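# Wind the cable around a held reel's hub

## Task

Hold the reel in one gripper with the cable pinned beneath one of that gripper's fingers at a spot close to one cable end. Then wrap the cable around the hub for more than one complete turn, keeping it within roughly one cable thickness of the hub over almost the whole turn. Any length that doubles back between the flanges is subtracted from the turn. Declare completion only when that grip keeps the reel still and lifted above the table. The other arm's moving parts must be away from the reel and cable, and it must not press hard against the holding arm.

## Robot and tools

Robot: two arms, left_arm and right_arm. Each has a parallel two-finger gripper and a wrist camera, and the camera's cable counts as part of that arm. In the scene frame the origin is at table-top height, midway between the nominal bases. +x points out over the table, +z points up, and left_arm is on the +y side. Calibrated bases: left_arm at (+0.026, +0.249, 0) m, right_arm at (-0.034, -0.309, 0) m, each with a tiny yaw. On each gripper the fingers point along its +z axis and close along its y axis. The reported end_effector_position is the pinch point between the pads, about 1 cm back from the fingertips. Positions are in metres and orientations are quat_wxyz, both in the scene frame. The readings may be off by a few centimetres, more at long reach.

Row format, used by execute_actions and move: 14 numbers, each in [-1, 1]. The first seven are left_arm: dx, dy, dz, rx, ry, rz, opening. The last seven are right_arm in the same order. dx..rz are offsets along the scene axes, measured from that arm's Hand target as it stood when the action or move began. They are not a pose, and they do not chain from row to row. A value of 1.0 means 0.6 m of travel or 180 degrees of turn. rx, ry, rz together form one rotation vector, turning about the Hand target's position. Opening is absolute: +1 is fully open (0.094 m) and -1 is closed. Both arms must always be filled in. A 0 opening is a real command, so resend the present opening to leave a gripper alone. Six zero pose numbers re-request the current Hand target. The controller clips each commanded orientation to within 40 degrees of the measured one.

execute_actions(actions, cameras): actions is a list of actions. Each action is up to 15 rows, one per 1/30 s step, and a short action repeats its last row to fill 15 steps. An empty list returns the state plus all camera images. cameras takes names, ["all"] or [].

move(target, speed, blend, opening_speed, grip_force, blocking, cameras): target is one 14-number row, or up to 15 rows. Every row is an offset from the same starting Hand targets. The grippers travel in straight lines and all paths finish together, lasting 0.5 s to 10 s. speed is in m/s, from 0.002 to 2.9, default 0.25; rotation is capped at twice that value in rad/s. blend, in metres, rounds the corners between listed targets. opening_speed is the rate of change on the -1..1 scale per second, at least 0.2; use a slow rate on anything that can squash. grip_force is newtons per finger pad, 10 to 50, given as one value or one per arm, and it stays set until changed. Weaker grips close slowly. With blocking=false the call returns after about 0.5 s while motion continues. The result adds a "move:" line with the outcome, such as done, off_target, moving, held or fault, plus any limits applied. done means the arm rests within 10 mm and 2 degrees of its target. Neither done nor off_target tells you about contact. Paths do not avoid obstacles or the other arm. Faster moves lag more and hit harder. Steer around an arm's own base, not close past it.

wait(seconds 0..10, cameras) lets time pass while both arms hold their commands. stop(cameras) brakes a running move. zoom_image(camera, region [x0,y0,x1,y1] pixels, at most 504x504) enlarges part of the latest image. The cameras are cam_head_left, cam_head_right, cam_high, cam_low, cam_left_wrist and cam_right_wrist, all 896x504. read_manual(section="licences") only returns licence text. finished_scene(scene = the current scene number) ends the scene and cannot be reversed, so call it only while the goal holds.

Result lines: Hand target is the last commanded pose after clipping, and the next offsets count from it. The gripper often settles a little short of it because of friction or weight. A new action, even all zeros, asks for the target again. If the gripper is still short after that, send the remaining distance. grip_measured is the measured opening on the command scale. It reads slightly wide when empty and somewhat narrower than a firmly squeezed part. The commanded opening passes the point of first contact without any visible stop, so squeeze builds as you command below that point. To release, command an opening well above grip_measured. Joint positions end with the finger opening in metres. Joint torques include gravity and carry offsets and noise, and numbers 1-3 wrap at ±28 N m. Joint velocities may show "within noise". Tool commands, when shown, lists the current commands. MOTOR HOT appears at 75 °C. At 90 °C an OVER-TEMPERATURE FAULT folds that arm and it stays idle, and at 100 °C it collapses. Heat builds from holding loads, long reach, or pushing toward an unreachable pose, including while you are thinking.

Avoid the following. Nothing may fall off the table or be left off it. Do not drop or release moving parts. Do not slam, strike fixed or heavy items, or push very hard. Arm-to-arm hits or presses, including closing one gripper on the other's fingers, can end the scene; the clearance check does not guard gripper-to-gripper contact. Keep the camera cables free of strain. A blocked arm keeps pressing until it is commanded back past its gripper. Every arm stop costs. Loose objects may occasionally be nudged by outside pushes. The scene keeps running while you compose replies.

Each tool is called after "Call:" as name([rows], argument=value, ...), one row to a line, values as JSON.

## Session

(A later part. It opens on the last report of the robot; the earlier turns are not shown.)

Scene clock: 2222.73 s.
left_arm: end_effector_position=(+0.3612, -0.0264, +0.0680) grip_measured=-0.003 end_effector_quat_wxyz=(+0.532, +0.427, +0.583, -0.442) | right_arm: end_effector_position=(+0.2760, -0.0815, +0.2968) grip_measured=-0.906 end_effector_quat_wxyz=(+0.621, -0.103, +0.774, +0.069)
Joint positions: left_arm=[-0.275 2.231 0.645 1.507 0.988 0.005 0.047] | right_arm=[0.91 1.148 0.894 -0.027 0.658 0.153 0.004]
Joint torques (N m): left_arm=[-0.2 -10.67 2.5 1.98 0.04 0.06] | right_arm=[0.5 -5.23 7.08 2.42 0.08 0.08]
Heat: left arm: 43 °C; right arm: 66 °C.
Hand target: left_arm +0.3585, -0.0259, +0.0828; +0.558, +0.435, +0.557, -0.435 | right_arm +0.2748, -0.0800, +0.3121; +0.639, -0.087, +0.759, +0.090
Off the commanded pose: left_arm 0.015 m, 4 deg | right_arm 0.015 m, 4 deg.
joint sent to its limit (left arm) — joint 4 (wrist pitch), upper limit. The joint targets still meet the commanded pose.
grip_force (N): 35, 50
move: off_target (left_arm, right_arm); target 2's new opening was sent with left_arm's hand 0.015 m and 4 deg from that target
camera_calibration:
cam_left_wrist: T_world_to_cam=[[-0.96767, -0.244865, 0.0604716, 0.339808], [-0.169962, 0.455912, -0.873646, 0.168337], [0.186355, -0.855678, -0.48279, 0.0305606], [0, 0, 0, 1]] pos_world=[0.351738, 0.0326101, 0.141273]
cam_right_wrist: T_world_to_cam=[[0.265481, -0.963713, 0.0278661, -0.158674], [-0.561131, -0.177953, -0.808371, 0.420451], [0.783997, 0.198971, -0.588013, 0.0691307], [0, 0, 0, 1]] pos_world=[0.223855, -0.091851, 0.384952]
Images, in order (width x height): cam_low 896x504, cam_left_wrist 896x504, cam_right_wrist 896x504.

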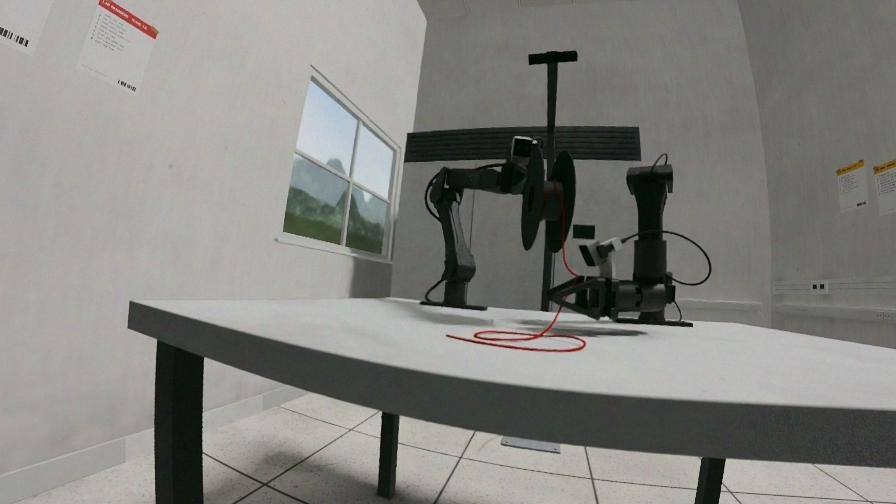

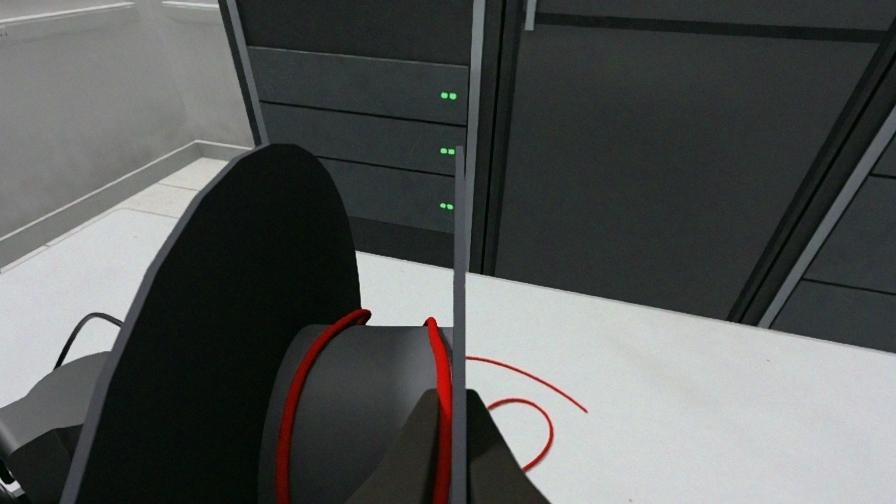

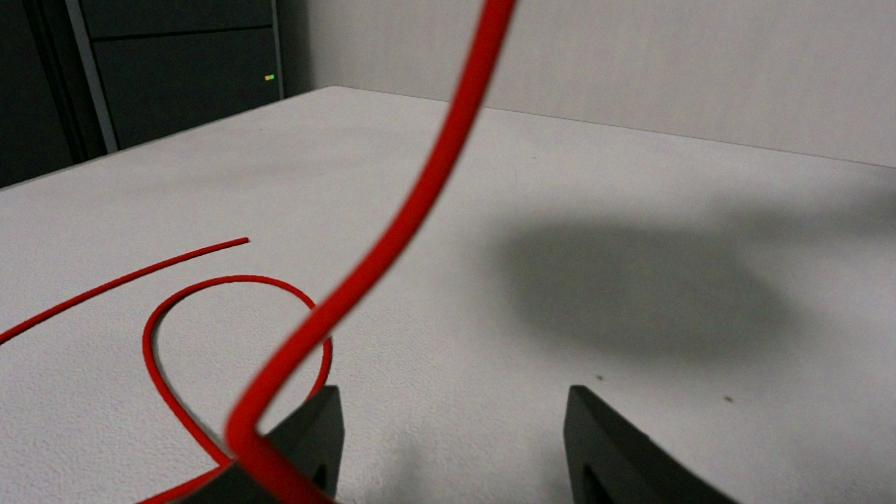

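Call:
move([
  [-0.064,0.25,0.0,0,0,0,0.0,0,0,0,0,0,0,-1],
  [-0.064,0.29,0.2,0,0,0,0.2,0,0,0,0,0,0,-1],
], speed=0.15, blend=[0.02,0], cameras=["cam_head_left","cam_low","cam_left_wrist","cam_right_wrist"])

Scene clock: 2262.50 s.
left_arm: end_effector_position=(+0.3178, +0.1460, +0.1988) grip_measured=+0.197 end_effector_quat_wxyz=(+0.560, +0.428, +0.564, -0.430) | right_arm: end_effector_position=(+0.2760, -0.0815, +0.2970) grip_measured=-0.906 end_effector_quat_wxyz=(+0.621, -0.103, +0.774, +0.069)
Joint positions: left_arm=[0.34 1.621 0.461 1.413 1.582 -0.259 0.056] | right_arm=[0.91 1.148 0.894 -0.026 0.658 0.153 0.004]
Joint torques (N m): left_arm=[0.38 -5.72 7.2 0.8 -0.09 -0.08] | right_arm=[0.49 -5.22 7.06 2.43 0.08 0.08]
Heat: left arm: 45 °C; right arm: 67 °C.
Hand target: left_arm +0.3202, +0.1481, +0.2027; +0.558, +0.435, +0.557, -0.435 | right_arm +0.2748, -0.0800, +0.3121; +0.639, -0.087, +0.759, +0.090
Off the commanded pose: left_arm 0.005 m, 1 deg | right_arm 0.015 m, 4 deg.
joint sent to its limit (left arm) — joint 5 (wrist yaw), upper limit. The joint targets still meet the commanded pose.
grip_force (N): 35, 50
move: off_target (right_arm)
camera_calibration:
cam_left_wrist: T_world_to_cam=[[-0.964506, -0.264003, 0.00558598, 0.344862], [-0.123058, 0.430662, -0.894085, 0.189461], [0.233635, -0.863037, -0.447863, 0.228329], [0, 0, 0, 1]] pos_world=[0.30259, 0.206508, 0.269728]
cam_right_wrist: T_world_to_cam=[[0.265488, -0.963725, 0.0273831, -0.158496], [-0.56073, -0.177451, -0.80876, 0.420635], [0.784282, 0.199362, -0.5875, 0.068965], [0, 0, 0, 1]] pos_world=[0.223853, -0.0918531, 0.38505]
Images, in order (width x height): cam_head_left 896x504, cam_low 896x504, cam_left_wrist 896x504, cam_right_wrist 896x504.

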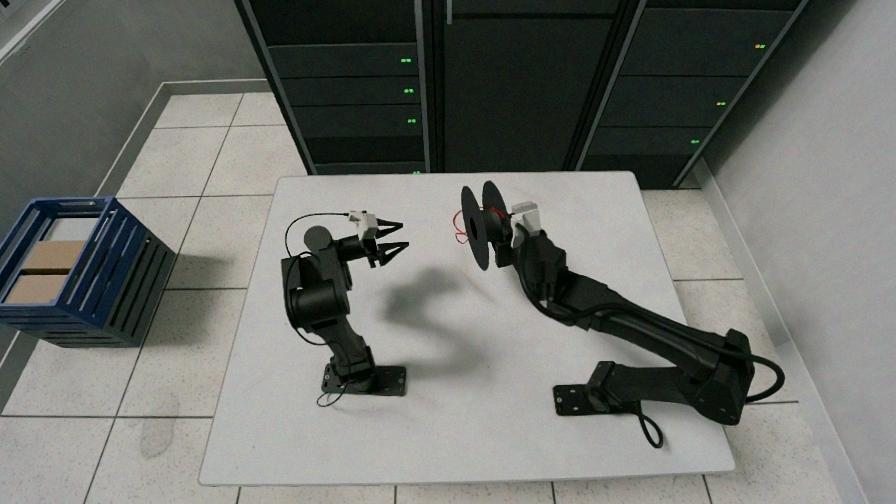

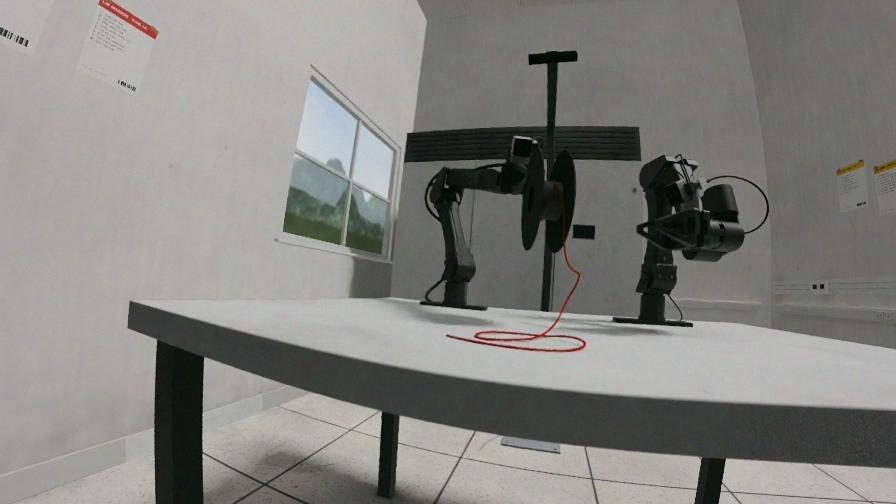

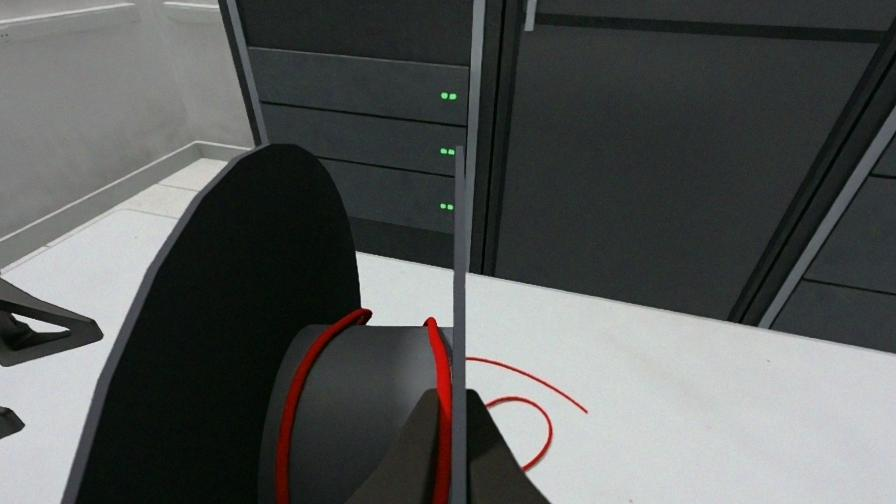

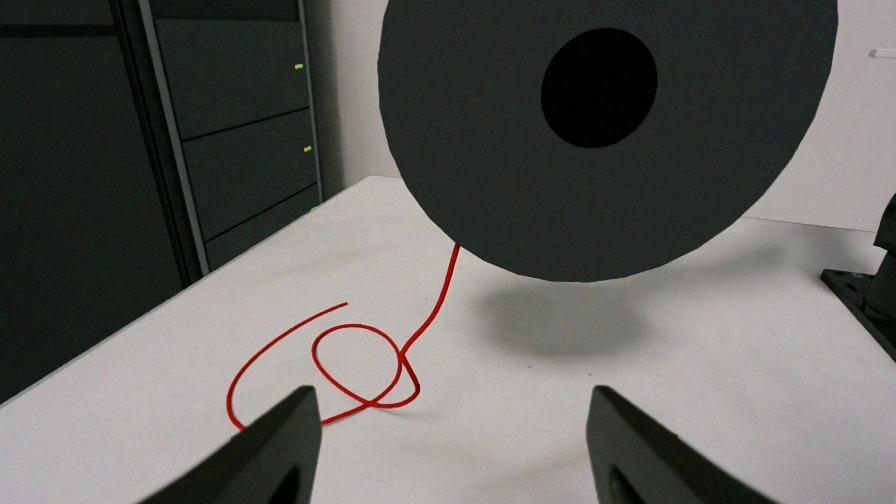

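Call:
move(target=[0.02,-0.11,-0.16,0,0,0,0.2,0,0,0.18,0,0,0,-1], speed=0.15, cameras=["cam_head_left","cam_low","cam_left_wrist","cam_right_wrist"])

Scene clock: 2296.93 s.
left_arm: end_effector_position=(+0.3314, +0.0826, +0.1067) grip_measured=+0.197 end_effector_quat_wxyz=(+0.544, +0.427, +0.569, -0.445) | right_arm: end_effector_position=(+0.2756, -0.0817, +0.3941) grip_measured=-0.906 end_effector_quat_wxyz=(+0.618, -0.106, +0.776, +0.066)
Joint positions: left_arm=[0.09 2.005 0.44 1.504 1.359 0.019 0.056] | right_arm=[0.91 1.215 1.336 -0.411 0.657 0.152 0.004]
Joint torques (N m): left_arm=[-0.14 -5.27 3.7 1.64 -0.05 0.15] | right_arm=[0.57 -4.12 9.73 2.27 0.11 0.07]
Heat: left arm: 41 °C; right arm: 67 °C.
Hand target: left_arm +0.3320, +0.0820, +0.1067; +0.558, +0.435, +0.557, -0.435 | right_arm +0.2748, -0.0800, +0.4201; +0.639, -0.087, +0.759, +0.090
Off the commanded pose: left_arm 0.001 m, 3 deg | right_arm 0.026 m, 5 deg.
grip_force (N): 35, 50
move: off_target (left_arm, right_arm)
camera_calibration:
cam_left_wrist: T_world_to_cam=[[-0.970255, -0.238483, 0.0416181, 0.337691], [-0.145024, 0.434931, -0.888708, 0.142483], [0.19384, -0.868309, -0.45658, 0.143768], [0, 0, 0, 1]] pos_world=[0.320442, 0.143398, 0.178214]
cam_right_wrist: T_world_to_cam=[[0.267045, -0.963053, 0.0348757, -0.164598], [-0.565432, -0.185889, -0.803575, 0.497527], [0.780368, 0.194871, -0.594181, 0.12981], [0, 0, 0, 1]] pos_world=[0.223973, -0.0913282, 0.482671]
Images, in order (width x height): cam_head_left 896x504, cam_low 896x504, cam_left_wrist 896x504, cam_right_wrist 896x504.

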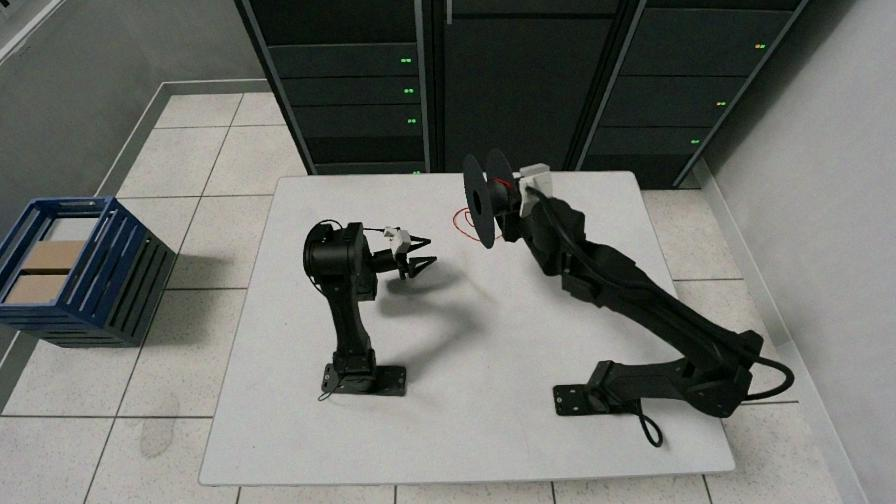

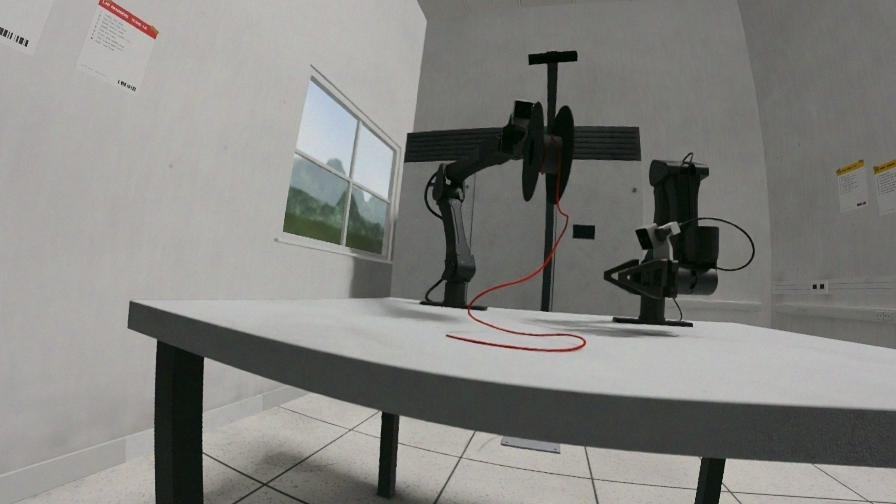

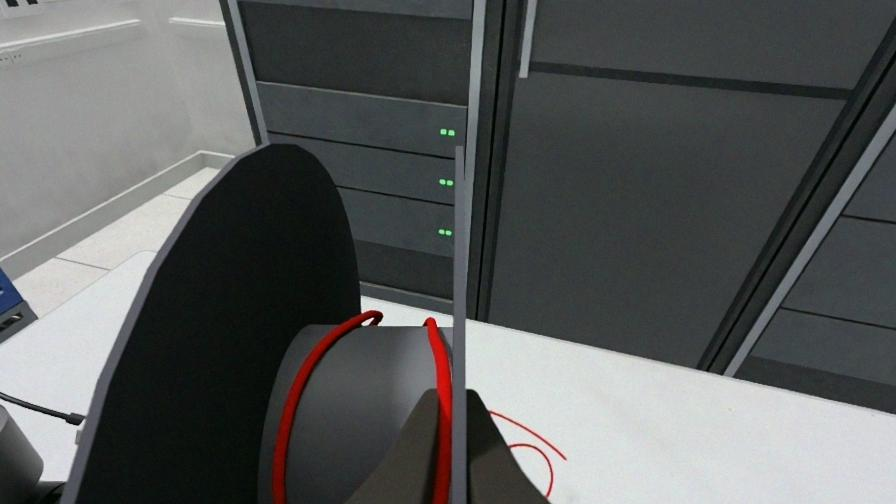

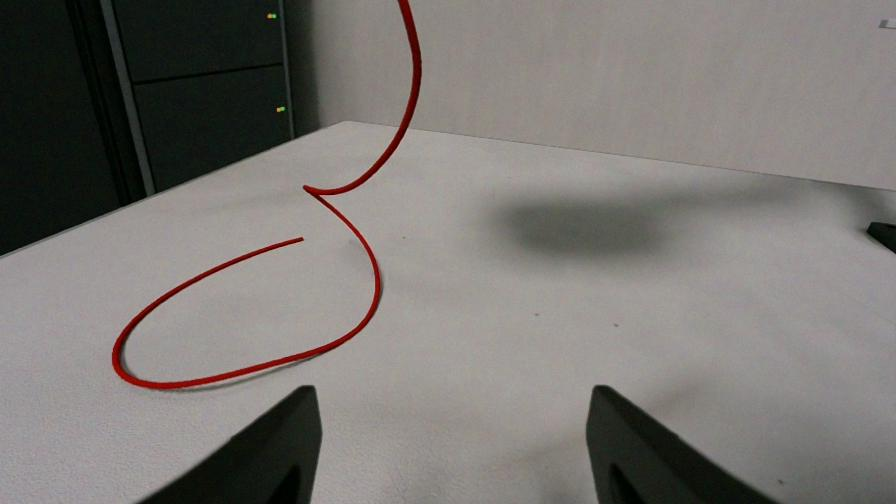

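Call:
zoom_image(camera="cam_right_wrist", region=[290, 0, 450, 220])

Call:
zoom_image(camera="cam_low", region=[440, 100, 680, 370])

Scaled by 2.291 from the camera's 896x504 image, which has a finer 1280x720 frame.

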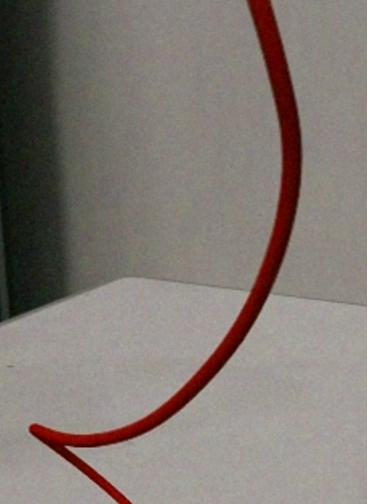

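Scaled by 1.867 from the camera's 896x504 image, which has a finer 1280x720 frame.

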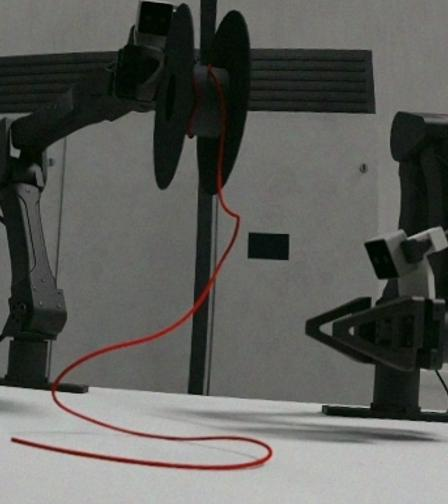

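Call:
move([
  [0.097,-0.11,-0.005,0,0,0,0.2,0,0,0,0,0,0,-1],
  [0.132,-0.248,-0.005,0,0,0,0.2,0,0,0,0,0,0,-1],
], speed=0.15, blend=[0.02,0], cameras=["cam_low","cam_left_wrist","cam_right_wrist"])

Scene clock: 2332.90 s.
left_arm: end_effector_position=(+0.4052, -0.0652, +0.1114) grip_measured=+0.197 end_effector_quat_wxyz=(+0.564, +0.441, +0.547, -0.434) | right_arm: end_effector_position=(+0.2756, -0.0818, +0.3941) grip_measured=-0.906 end_effector_quat_wxyz=(+0.618, -0.106, +0.776, +0.066)
Joint positions: left_arm=[-0.333 2.207 0.88 1.347 0.94 0.005 0.056] | right_arm=[0.91 1.215 1.336 -0.412 0.657 0.152 0.004]
Joint torques (N m): left_arm=[0.01 -8.16 7.75 1.22 -0.07 -0.04] | right_arm=[0.58 -4.15 9.73 2.23 0.1 0.08]
Heat: left arm: 44 °C; right arm: 69 °C.
Hand target: left_arm +0.4114, -0.0667, +0.1036; +0.558, +0.435, +0.557, -0.435 | right_arm +0.2748, -0.0800, +0.4202; +0.639, -0.087, +0.759, +0.090
Off the commanded pose: left_arm 0.010 m, 1 deg | right_arm 0.026 m, 5 deg.
grip_force (N): 35, 50
move: off_target (right_arm)
camera_calibration:
cam_left_wrist: T_world_to_cam=[[-0.971933, -0.234217, -0.0220831, 0.381863], [-0.0824438, 0.427019, -0.900477, 0.197099], [0.220337, -0.873383, -0.434344, -0.0102827], [0, 0, 0, 1]] pos_world=[0.389661, -0.00370671, 0.18145]
cam_right_wrist: T_world_to_cam=[[0.267009, -0.963055, 0.035086, -0.164687], [-0.565653, -0.186097, -0.803371, 0.49738], [0.78022, 0.194661, -0.594444, 0.129891], [0, 0, 0, 1]] pos_world=[0.223974, -0.0913271, 0.482572]
Images, in order (width x height): cam_low 896x504, cam_left_wrist 896x504, cam_right_wrist 896x504.

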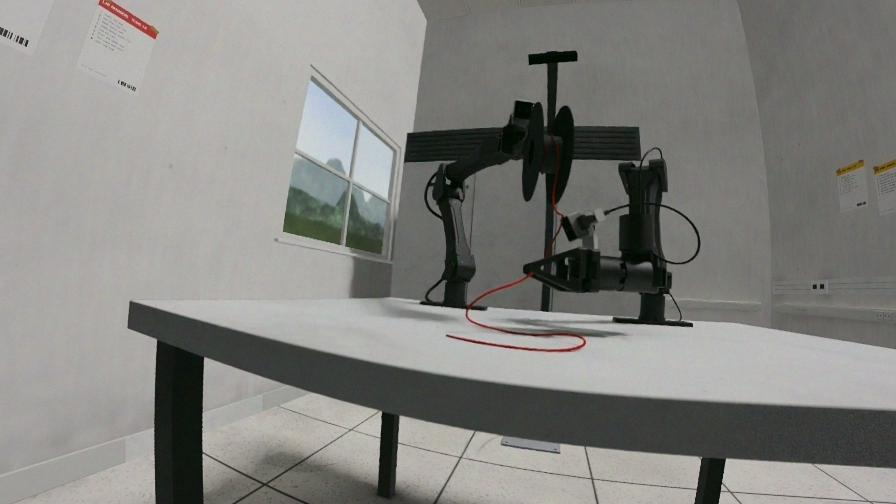

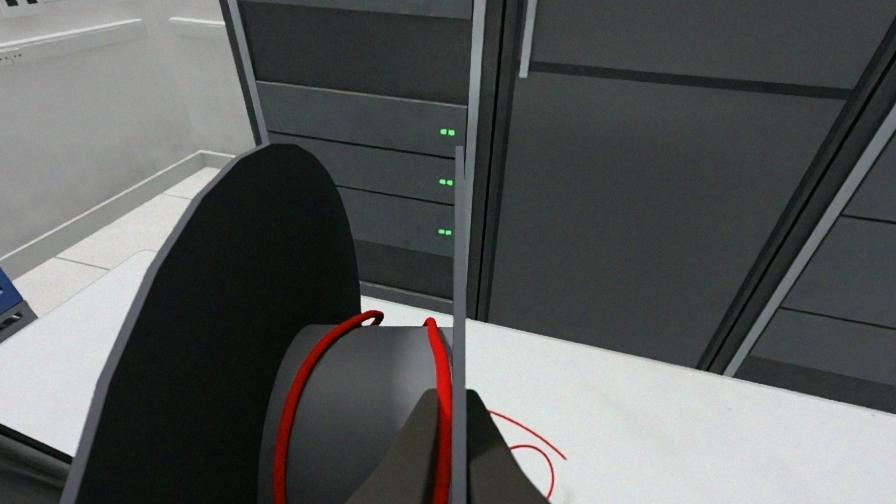

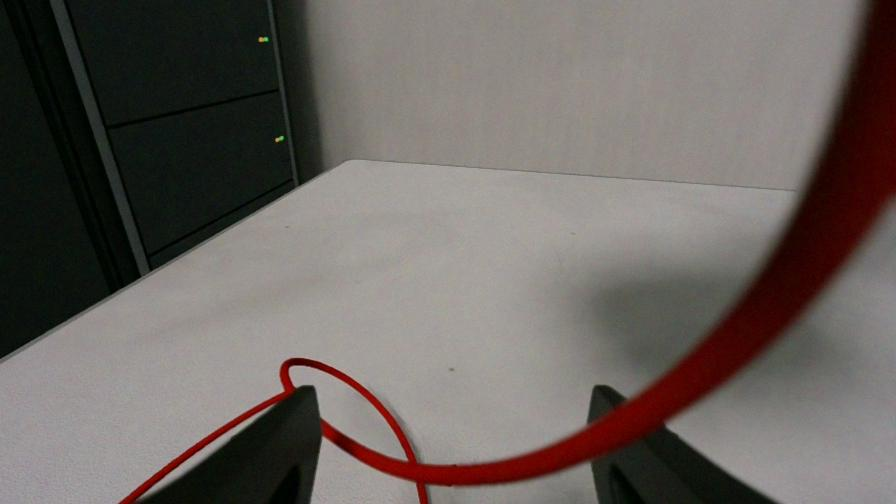

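Call:
move([
  [-0.032,0.129,0.01,0,0,0,0.0,0,0,0,0,0,0,-1],
  [-0.032,0.129,0.01,-0.121,0.485,0,-0.1,0,0,0,0,0,0,-1],
  [-0.0057,0.099,0.0057,-0.121,0.485,0,-0.1,0,0,0,0,0,0,-1],
], speed=[0.15,0.7,0.12], blend=[0.01,0.01,0], cameras=["cam_low","cam_left_wrist","cam_right_wrist"])

Scene clock: 2366.87 s.
left_arm: end_effector_position=(+0.4031, -0.0054, +0.1134) grip_measured=-0.097 end_effector_quat_wxyz=(+0.090, -0.079, +0.700, -0.704) | right_arm: end_effector_position=(+0.2756, -0.0818, +0.3941) grip_measured=-0.906 end_effector_quat_wxyz=(+0.618, -0.106, +0.776, +0.066)
Joint positions: left_arm=[-0.175 2.152 0.784 1.382 1.095 -1.567 0.042] | right_arm=[0.91 1.215 1.336 -0.412 0.657 0.152 0.004]
Joint torques (N m): left_arm=[-0.24 -7.68 6.97 1.18 -0.1 0] | right_arm=[0.58 -4.16 9.72 2.24 0.09 0.08]
Heat: left arm: 42 °C; right arm: 70 °C.
Hand target: left_arm +0.4080, -0.0073, +0.1072; +0.087, -0.086, +0.702, -0.702 | right_arm +0.2748, -0.0800, +0.4202; +0.639, -0.087, +0.759, +0.090
Off the commanded pose: left_arm 0.008 m, 1 deg | right_arm 0.026 m, 5 deg.
grip_force (N): 35, 50
move: off_target (right_arm); blend cut to 0 m at target 2; target 2's new opening was sent with left_arm's hand 0.011 m and 2 deg from that target
camera_calibration:
cam_left_wrist: T_world_to_cam=[[-0.0167061, 0.00232034, 0.999858, -0.105783], [-0.975444, 0.219604, -0.0168078, 0.431792], [-0.219612, -0.975586, -0.00140537, 0.170952], [0, 0, 0, 1]] pos_world=[0.456965, 0.0722007, 0.113266]
cam_right_wrist: T_world_to_cam=[[0.267009, -0.963055, 0.035086, -0.164687], [-0.565653, -0.186097, -0.803371, 0.49738], [0.78022, 0.194661, -0.594444, 0.129891], [0, 0, 0, 1]] pos_world=[0.223974, -0.0913271, 0.482572]
Images, in order (width x height): cam_low 896x504, cam_left_wrist 896x504, cam_right_wrist 896x504.

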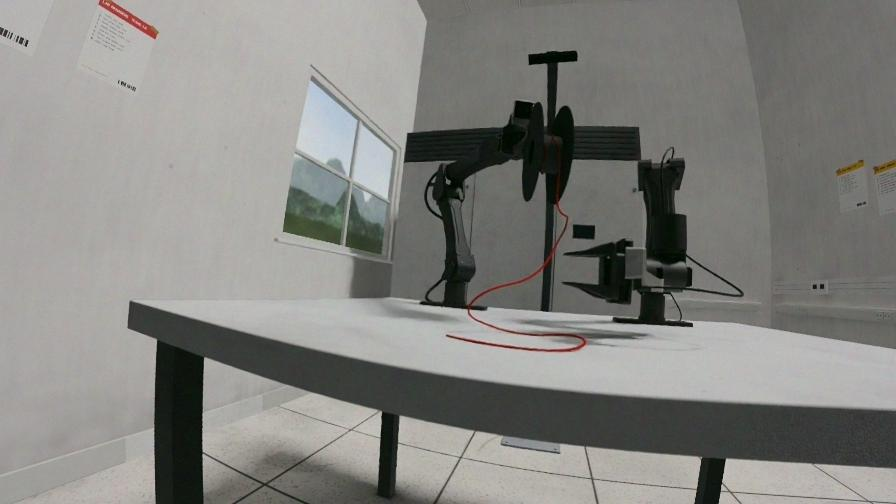

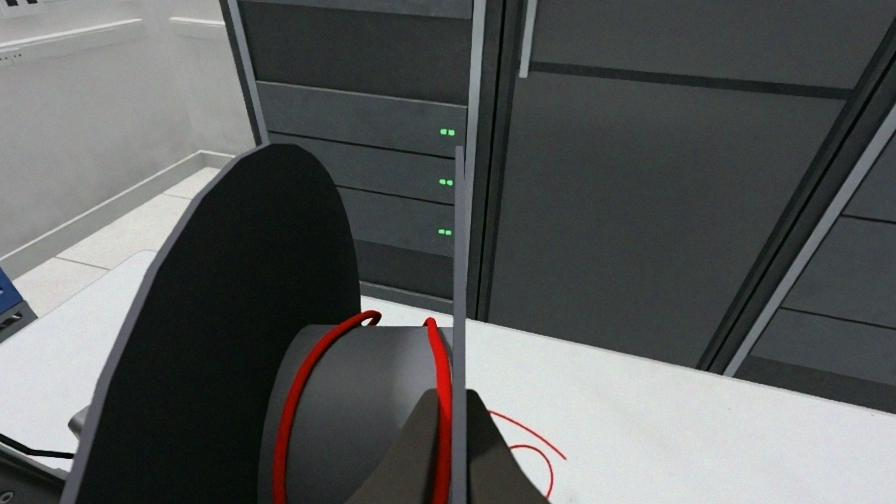

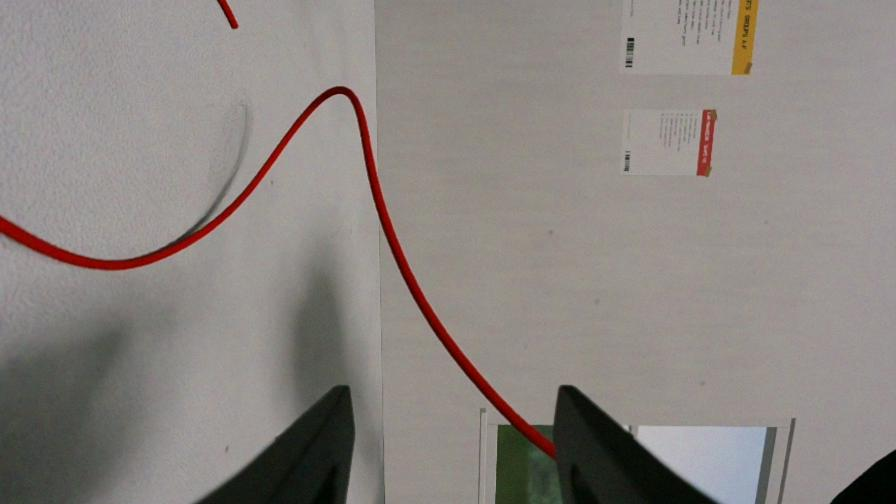

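Call:
move([
  [0.0242,-0.097,-0.0133,0,0,0,-0.1,0,0,0,0,0,0,-1],
  [0.0242,-0.097,-0.0133,0,0,0,-1,0,0,0,0,0,0,-1],
], speed=0.12, cameras=["cam_low","cam_left_wrist","cam_right_wrist"])

Scene clock: 2382.30 s.
left_arm: end_effector_position=(+0.4170, -0.0637, +0.1062) grip_measured=-0.943 end_effector_quat_wxyz=(+0.089, -0.079, +0.700, -0.704) | right_arm: end_effector_position=(+0.2756, -0.0818, +0.3938) grip_measured=-0.906 end_effector_quat_wxyz=(+0.618, -0.107, +0.776, +0.066)
Joint positions: left_arm=[-0.317 2.241 0.927 1.327 0.954 -1.568 0.003] | right_arm=[0.91 1.215 1.336 -0.413 0.657 0.152 0.004]
Joint torques (N m): left_arm=[0.05 -8.42 7.69 1.24 -0.1 0.01] | right_arm=[0.55 -4.16 9.7 2.25 0.11 0.08]
Heat: left arm: 42 °C; right arm: 70 °C.
Hand target: left_arm +0.4225, -0.0655, +0.0993; +0.087, -0.086, +0.702, -0.702 | right_arm +0.2748, -0.0800, +0.4202; +0.639, -0.087, +0.759, +0.090
Off the commanded pose: left_arm 0.009 m, 1 deg | right_arm 0.026 m, 5 deg.
grip_force (N): 35, 50
move: off_target (right_arm)
camera_calibration:
cam_left_wrist: T_world_to_cam=[[-0.0149616, 0.00422382, 0.999879, -0.0988659], [-0.975045, 0.221462, -0.0155256, 0.457894], [-0.221501, -0.97516, 0.000804979, 0.117713], [0, 0, 0, 1]] pos_world=[0.471062, 0.0138007, 0.105868]
cam_right_wrist: T_world_to_cam=[[0.267116, -0.962998, 0.0358207, -0.165052], [-0.566163, -0.186905, -0.802823, 0.496999], [0.779813, 0.194167, -0.59514, 0.130153], [0, 0, 0, 1]] pos_world=[0.223976, -0.0913244, 0.482374]
Images, in order (width x height): cam_low 896x504, cam_left_wrist 896x504, cam_right_wrist 896x504.

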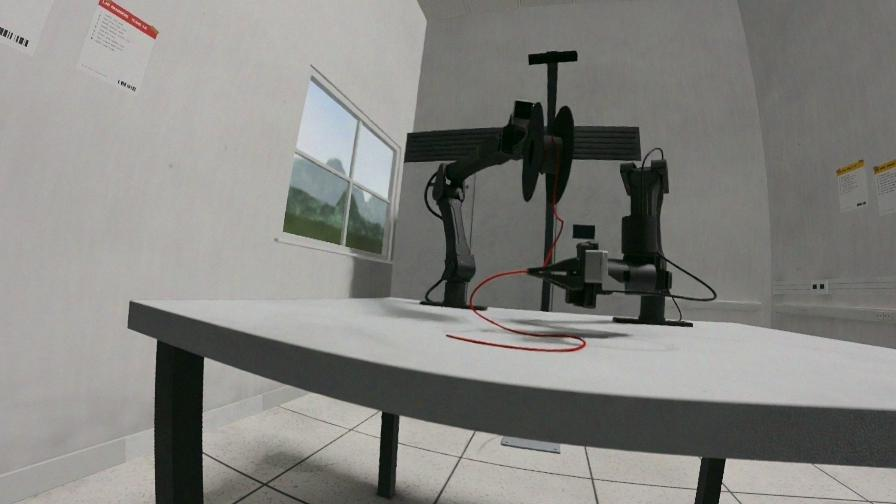

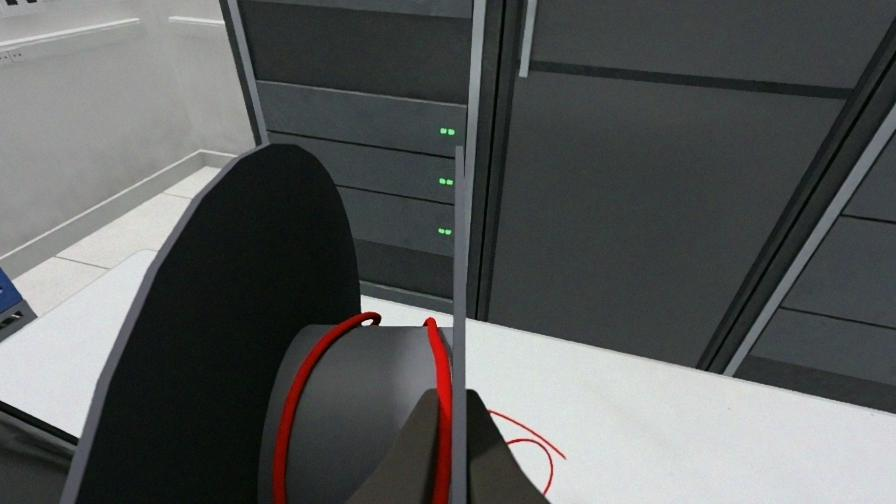

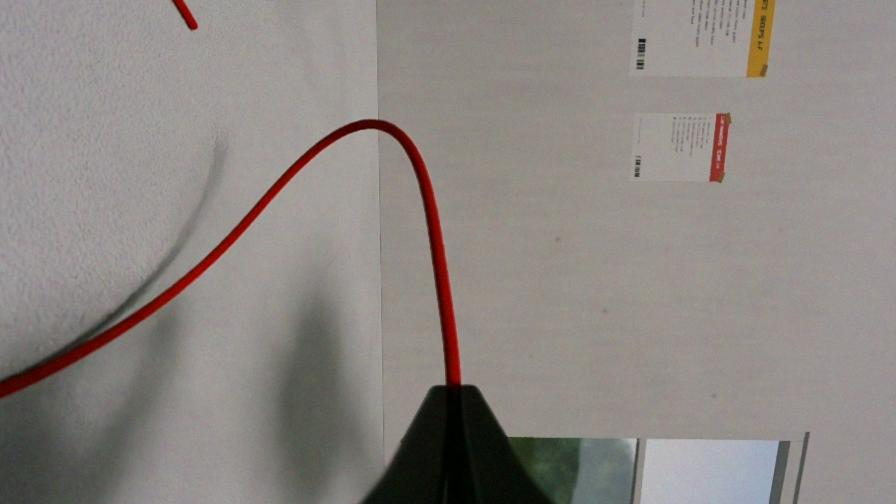

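Call:
move([
  [-0.0775,0.056,-0.007,0,0,0,-1,0.037,0,0,0,0,0,-1],
  [-0.181,0.0475,0.023,0,0,0,-1,0.082,0,-0.005,0,0,0,-1],
  [-0.206,0.0753,0.161,0,0,0,-1,0.272,0,-0.03,0,0,0,-1],
  [-0.194,0.1125,0.276,0,0,0,-1,0.34,0,-0.087,0,0,0,-1],
], speed=0.15, blend=[0.015,0.015,0.015,0], cameras=["cam_head_left","cam_low","cam_left_wrist","cam_right_wrist"])

Scene clock: 2422.07 s.
left_arm: end_effector_position=(+0.3075, +0.0022, +0.2471) grip_measured=-0.944 end_effector_quat_wxyz=(+0.073, -0.110, +0.706, -0.695) | right_arm: end_effector_position=(+0.4676, -0.0778, +0.3320) grip_measured=-0.906 end_effector_quat_wxyz=(+0.600, -0.102, +0.789, +0.082)
Joint positions: left_arm=[-0.242 1.319 0.583 0.694 1.008 -1.586 0.003] | right_arm=[0.494 1.733 1.573 -0.117 0.23 0.072 0.004]
Joint torques (N m): left_arm=[0.17 -6.39 11.19 1.26 0.18 0.24] | right_arm=[-0.92 -9.02 10.91 2.67 0.07 -0.05]
Heat: left arm: 41 °C; right arm: 71 °C.
Hand target: left_arm +0.3061, +0.0019, +0.2648; +0.087, -0.086, +0.702, -0.701 | right_arm +0.4789, -0.0801, +0.3680; +0.639, -0.087, +0.759, +0.090
Off the commanded pose: left_arm 0.018 m, 3 deg | right_arm 0.038 m, 6 deg.
grip_force (N): 35, 50
move: off_target (left_arm, right_arm)
camera_calibration:
cam_left_wrist: T_world_to_cam=[[0.054793, -0.0089051, 0.998458, -0.262668], [-0.978171, 0.200263, 0.0554658, 0.322197], [-0.200448, -0.979702, 0.00226229, 0.150825], [0, 0, 0, 1]] pos_world=[0.359789, 0.0809007, 0.244051]
cam_right_wrist: T_world_to_cam=[[0.281028, -0.959698, -0.00153957, -0.20413], [-0.60134, -0.17484, -0.779629, 0.566576], [0.747939, 0.220024, -0.62624, -0.0298933], [0, 0, 0, 1]] pos_world=[0.42043, -0.0902664, 0.422684]
Images, in order (width x height): cam_head_left 896x504, cam_low 896x504, cam_left_wrist 896x504, cam_right_wrist 896x504.

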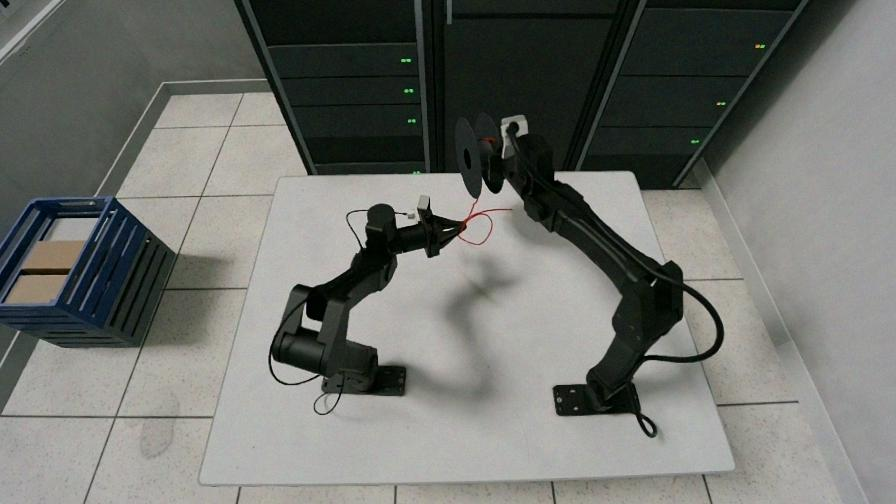

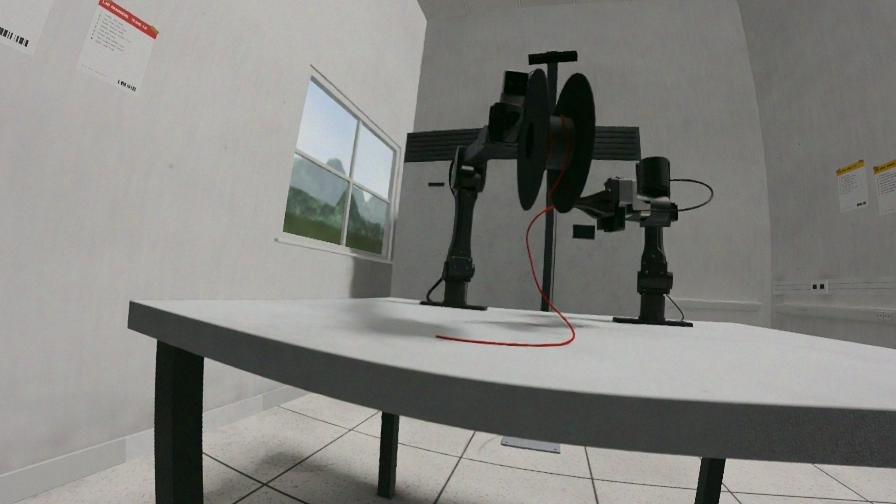

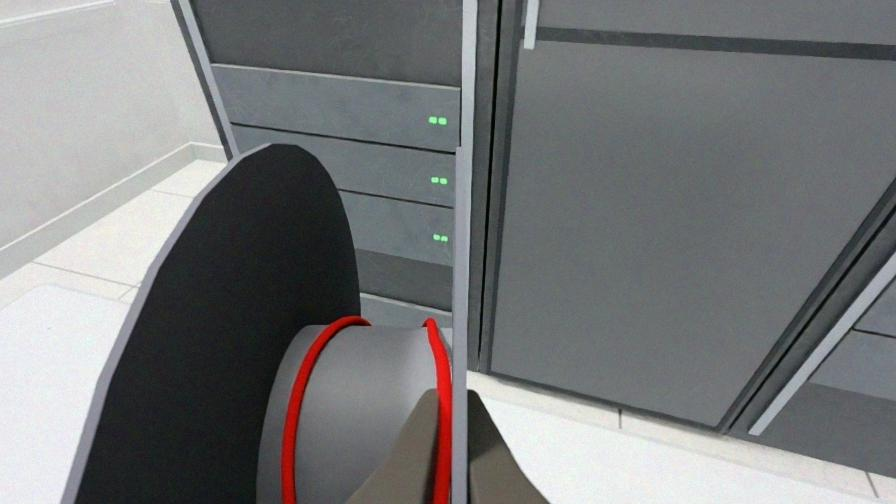

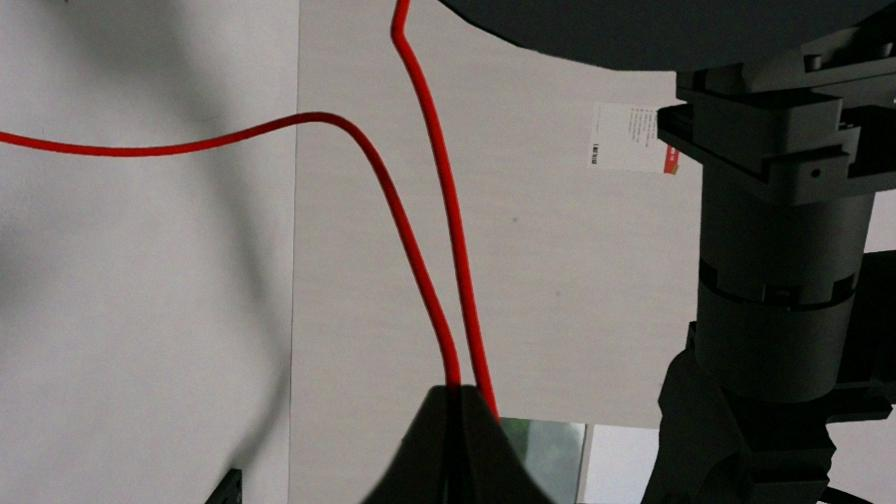

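Call:
move([
  [0.02,0.015,0.147,0,0,0,-1,-0.03,0,-0.03,0,0,0,-1],
  [0.1067,0.0117,0.215,0,0,0,-1,-0.075,0,-0.06,0,0,0,-1],
  [0.2017,0.0117,0.202,0,0,0,-1,-0.12,0,-0.087,0,0,0,-1],
  [0.278,0.03,0.108,0,0,0,-1,-0.157,0,-0.103,0,0,0,-1],
], speed=0.13, blend=[0.015,0.015,0.015,0], cameras=["cam_head_left","cam_low","cam_left_wrist","cam_right_wrist"])

Scene clock: 2443.93 s.
left_arm: end_effector_position=(+0.4374, +0.0036, +0.3170) grip_measured=-0.945 end_effector_quat_wxyz=(+0.019, -0.058, +0.711, -0.700) | right_arm: end_effector_position=(+0.3988, -0.0845, +0.3131) grip_measured=-0.906 end_effector_quat_wxyz=(+0.653, -0.061, +0.749, +0.089)
Joint positions: left_arm=[-0.109 1.801 1.359 0.375 1.291 -1.56 0.003] | right_arm=[0.61 1.49 1.11 0.238 0.401 0.109 0.004]
Joint torques (N m): left_arm=[3.59 -8.21 12.46 1.56 -0.83 -0.06] | right_arm=[1.4 -10.56 5.48 1.36 -0.23 -0.14]
Heat: left arm: 42 °C; right arm: 70 °C.
Hand target: left_arm +0.4729, +0.0199, +0.3297; +0.087, -0.086, +0.702, -0.701 | right_arm +0.3846, -0.0800, +0.3060; +0.639, -0.088, +0.759, +0.090
Off the commanded pose: left_arm 0.041 m, 8 deg | right_arm 0.016 m, 4 deg.
grip_force (N): 35, 50
move: off_target (left_arm, right_arm)
camera_calibration:
cam_left_wrist: T_world_to_cam=[[0.0551484, -0.0126487, 0.998398, -0.339648], [-0.936971, 0.34487, 0.0561245, 0.426363], [-0.345027, -0.938565, 0.00716754, 0.239572], [0, 0, 0, 1]] pos_world=[0.500879, 0.073518, 0.313458]
cam_right_wrist: T_world_to_cam=[[0.227299, -0.972832, -0.0439648, -0.157713], [-0.506828, -0.0796272, -0.858362, 0.504326], [0.831541, 0.217388, -0.511158, -0.0584427], [0, 0, 0, 1]] pos_world=[0.340052, -0.100565, 0.396087]
Images, in order (width x height): cam_head_left 896x504, cam_low 896x504, cam_left_wrist 896x504, cam_right_wrist 896x504.

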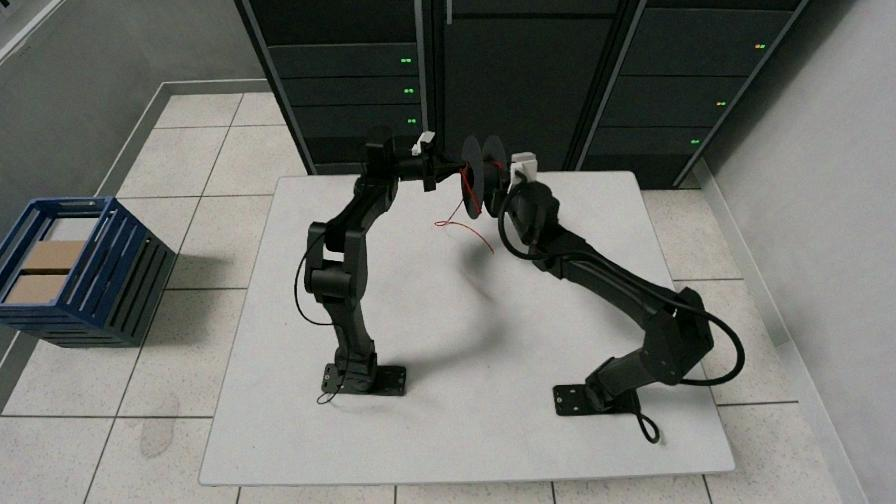

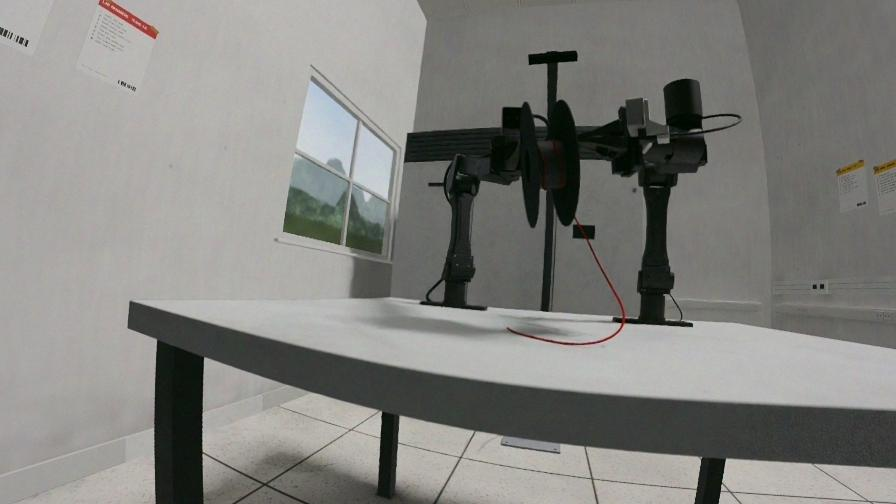

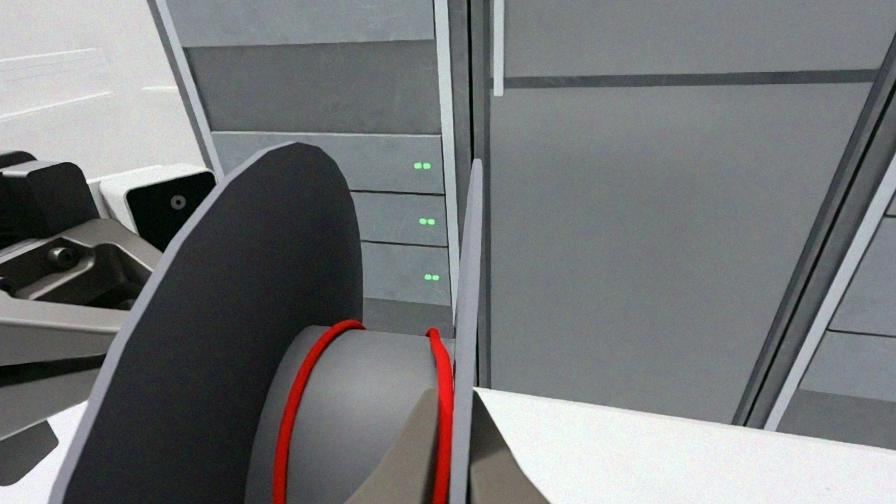

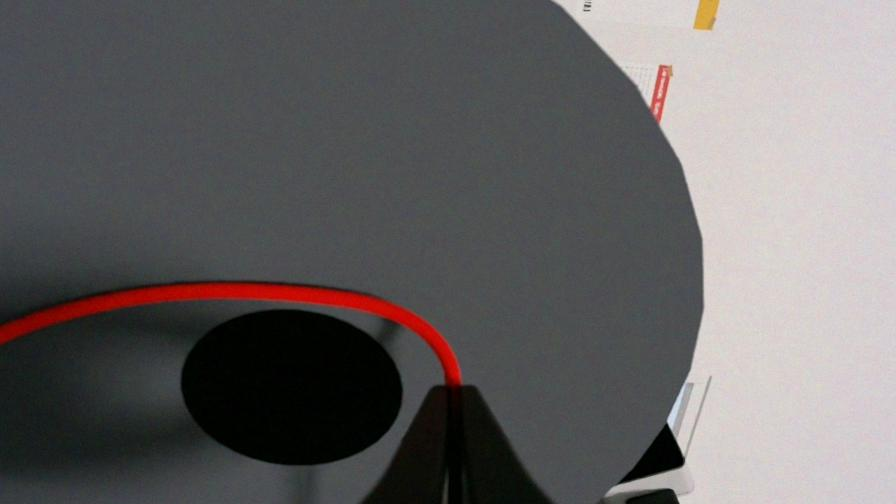

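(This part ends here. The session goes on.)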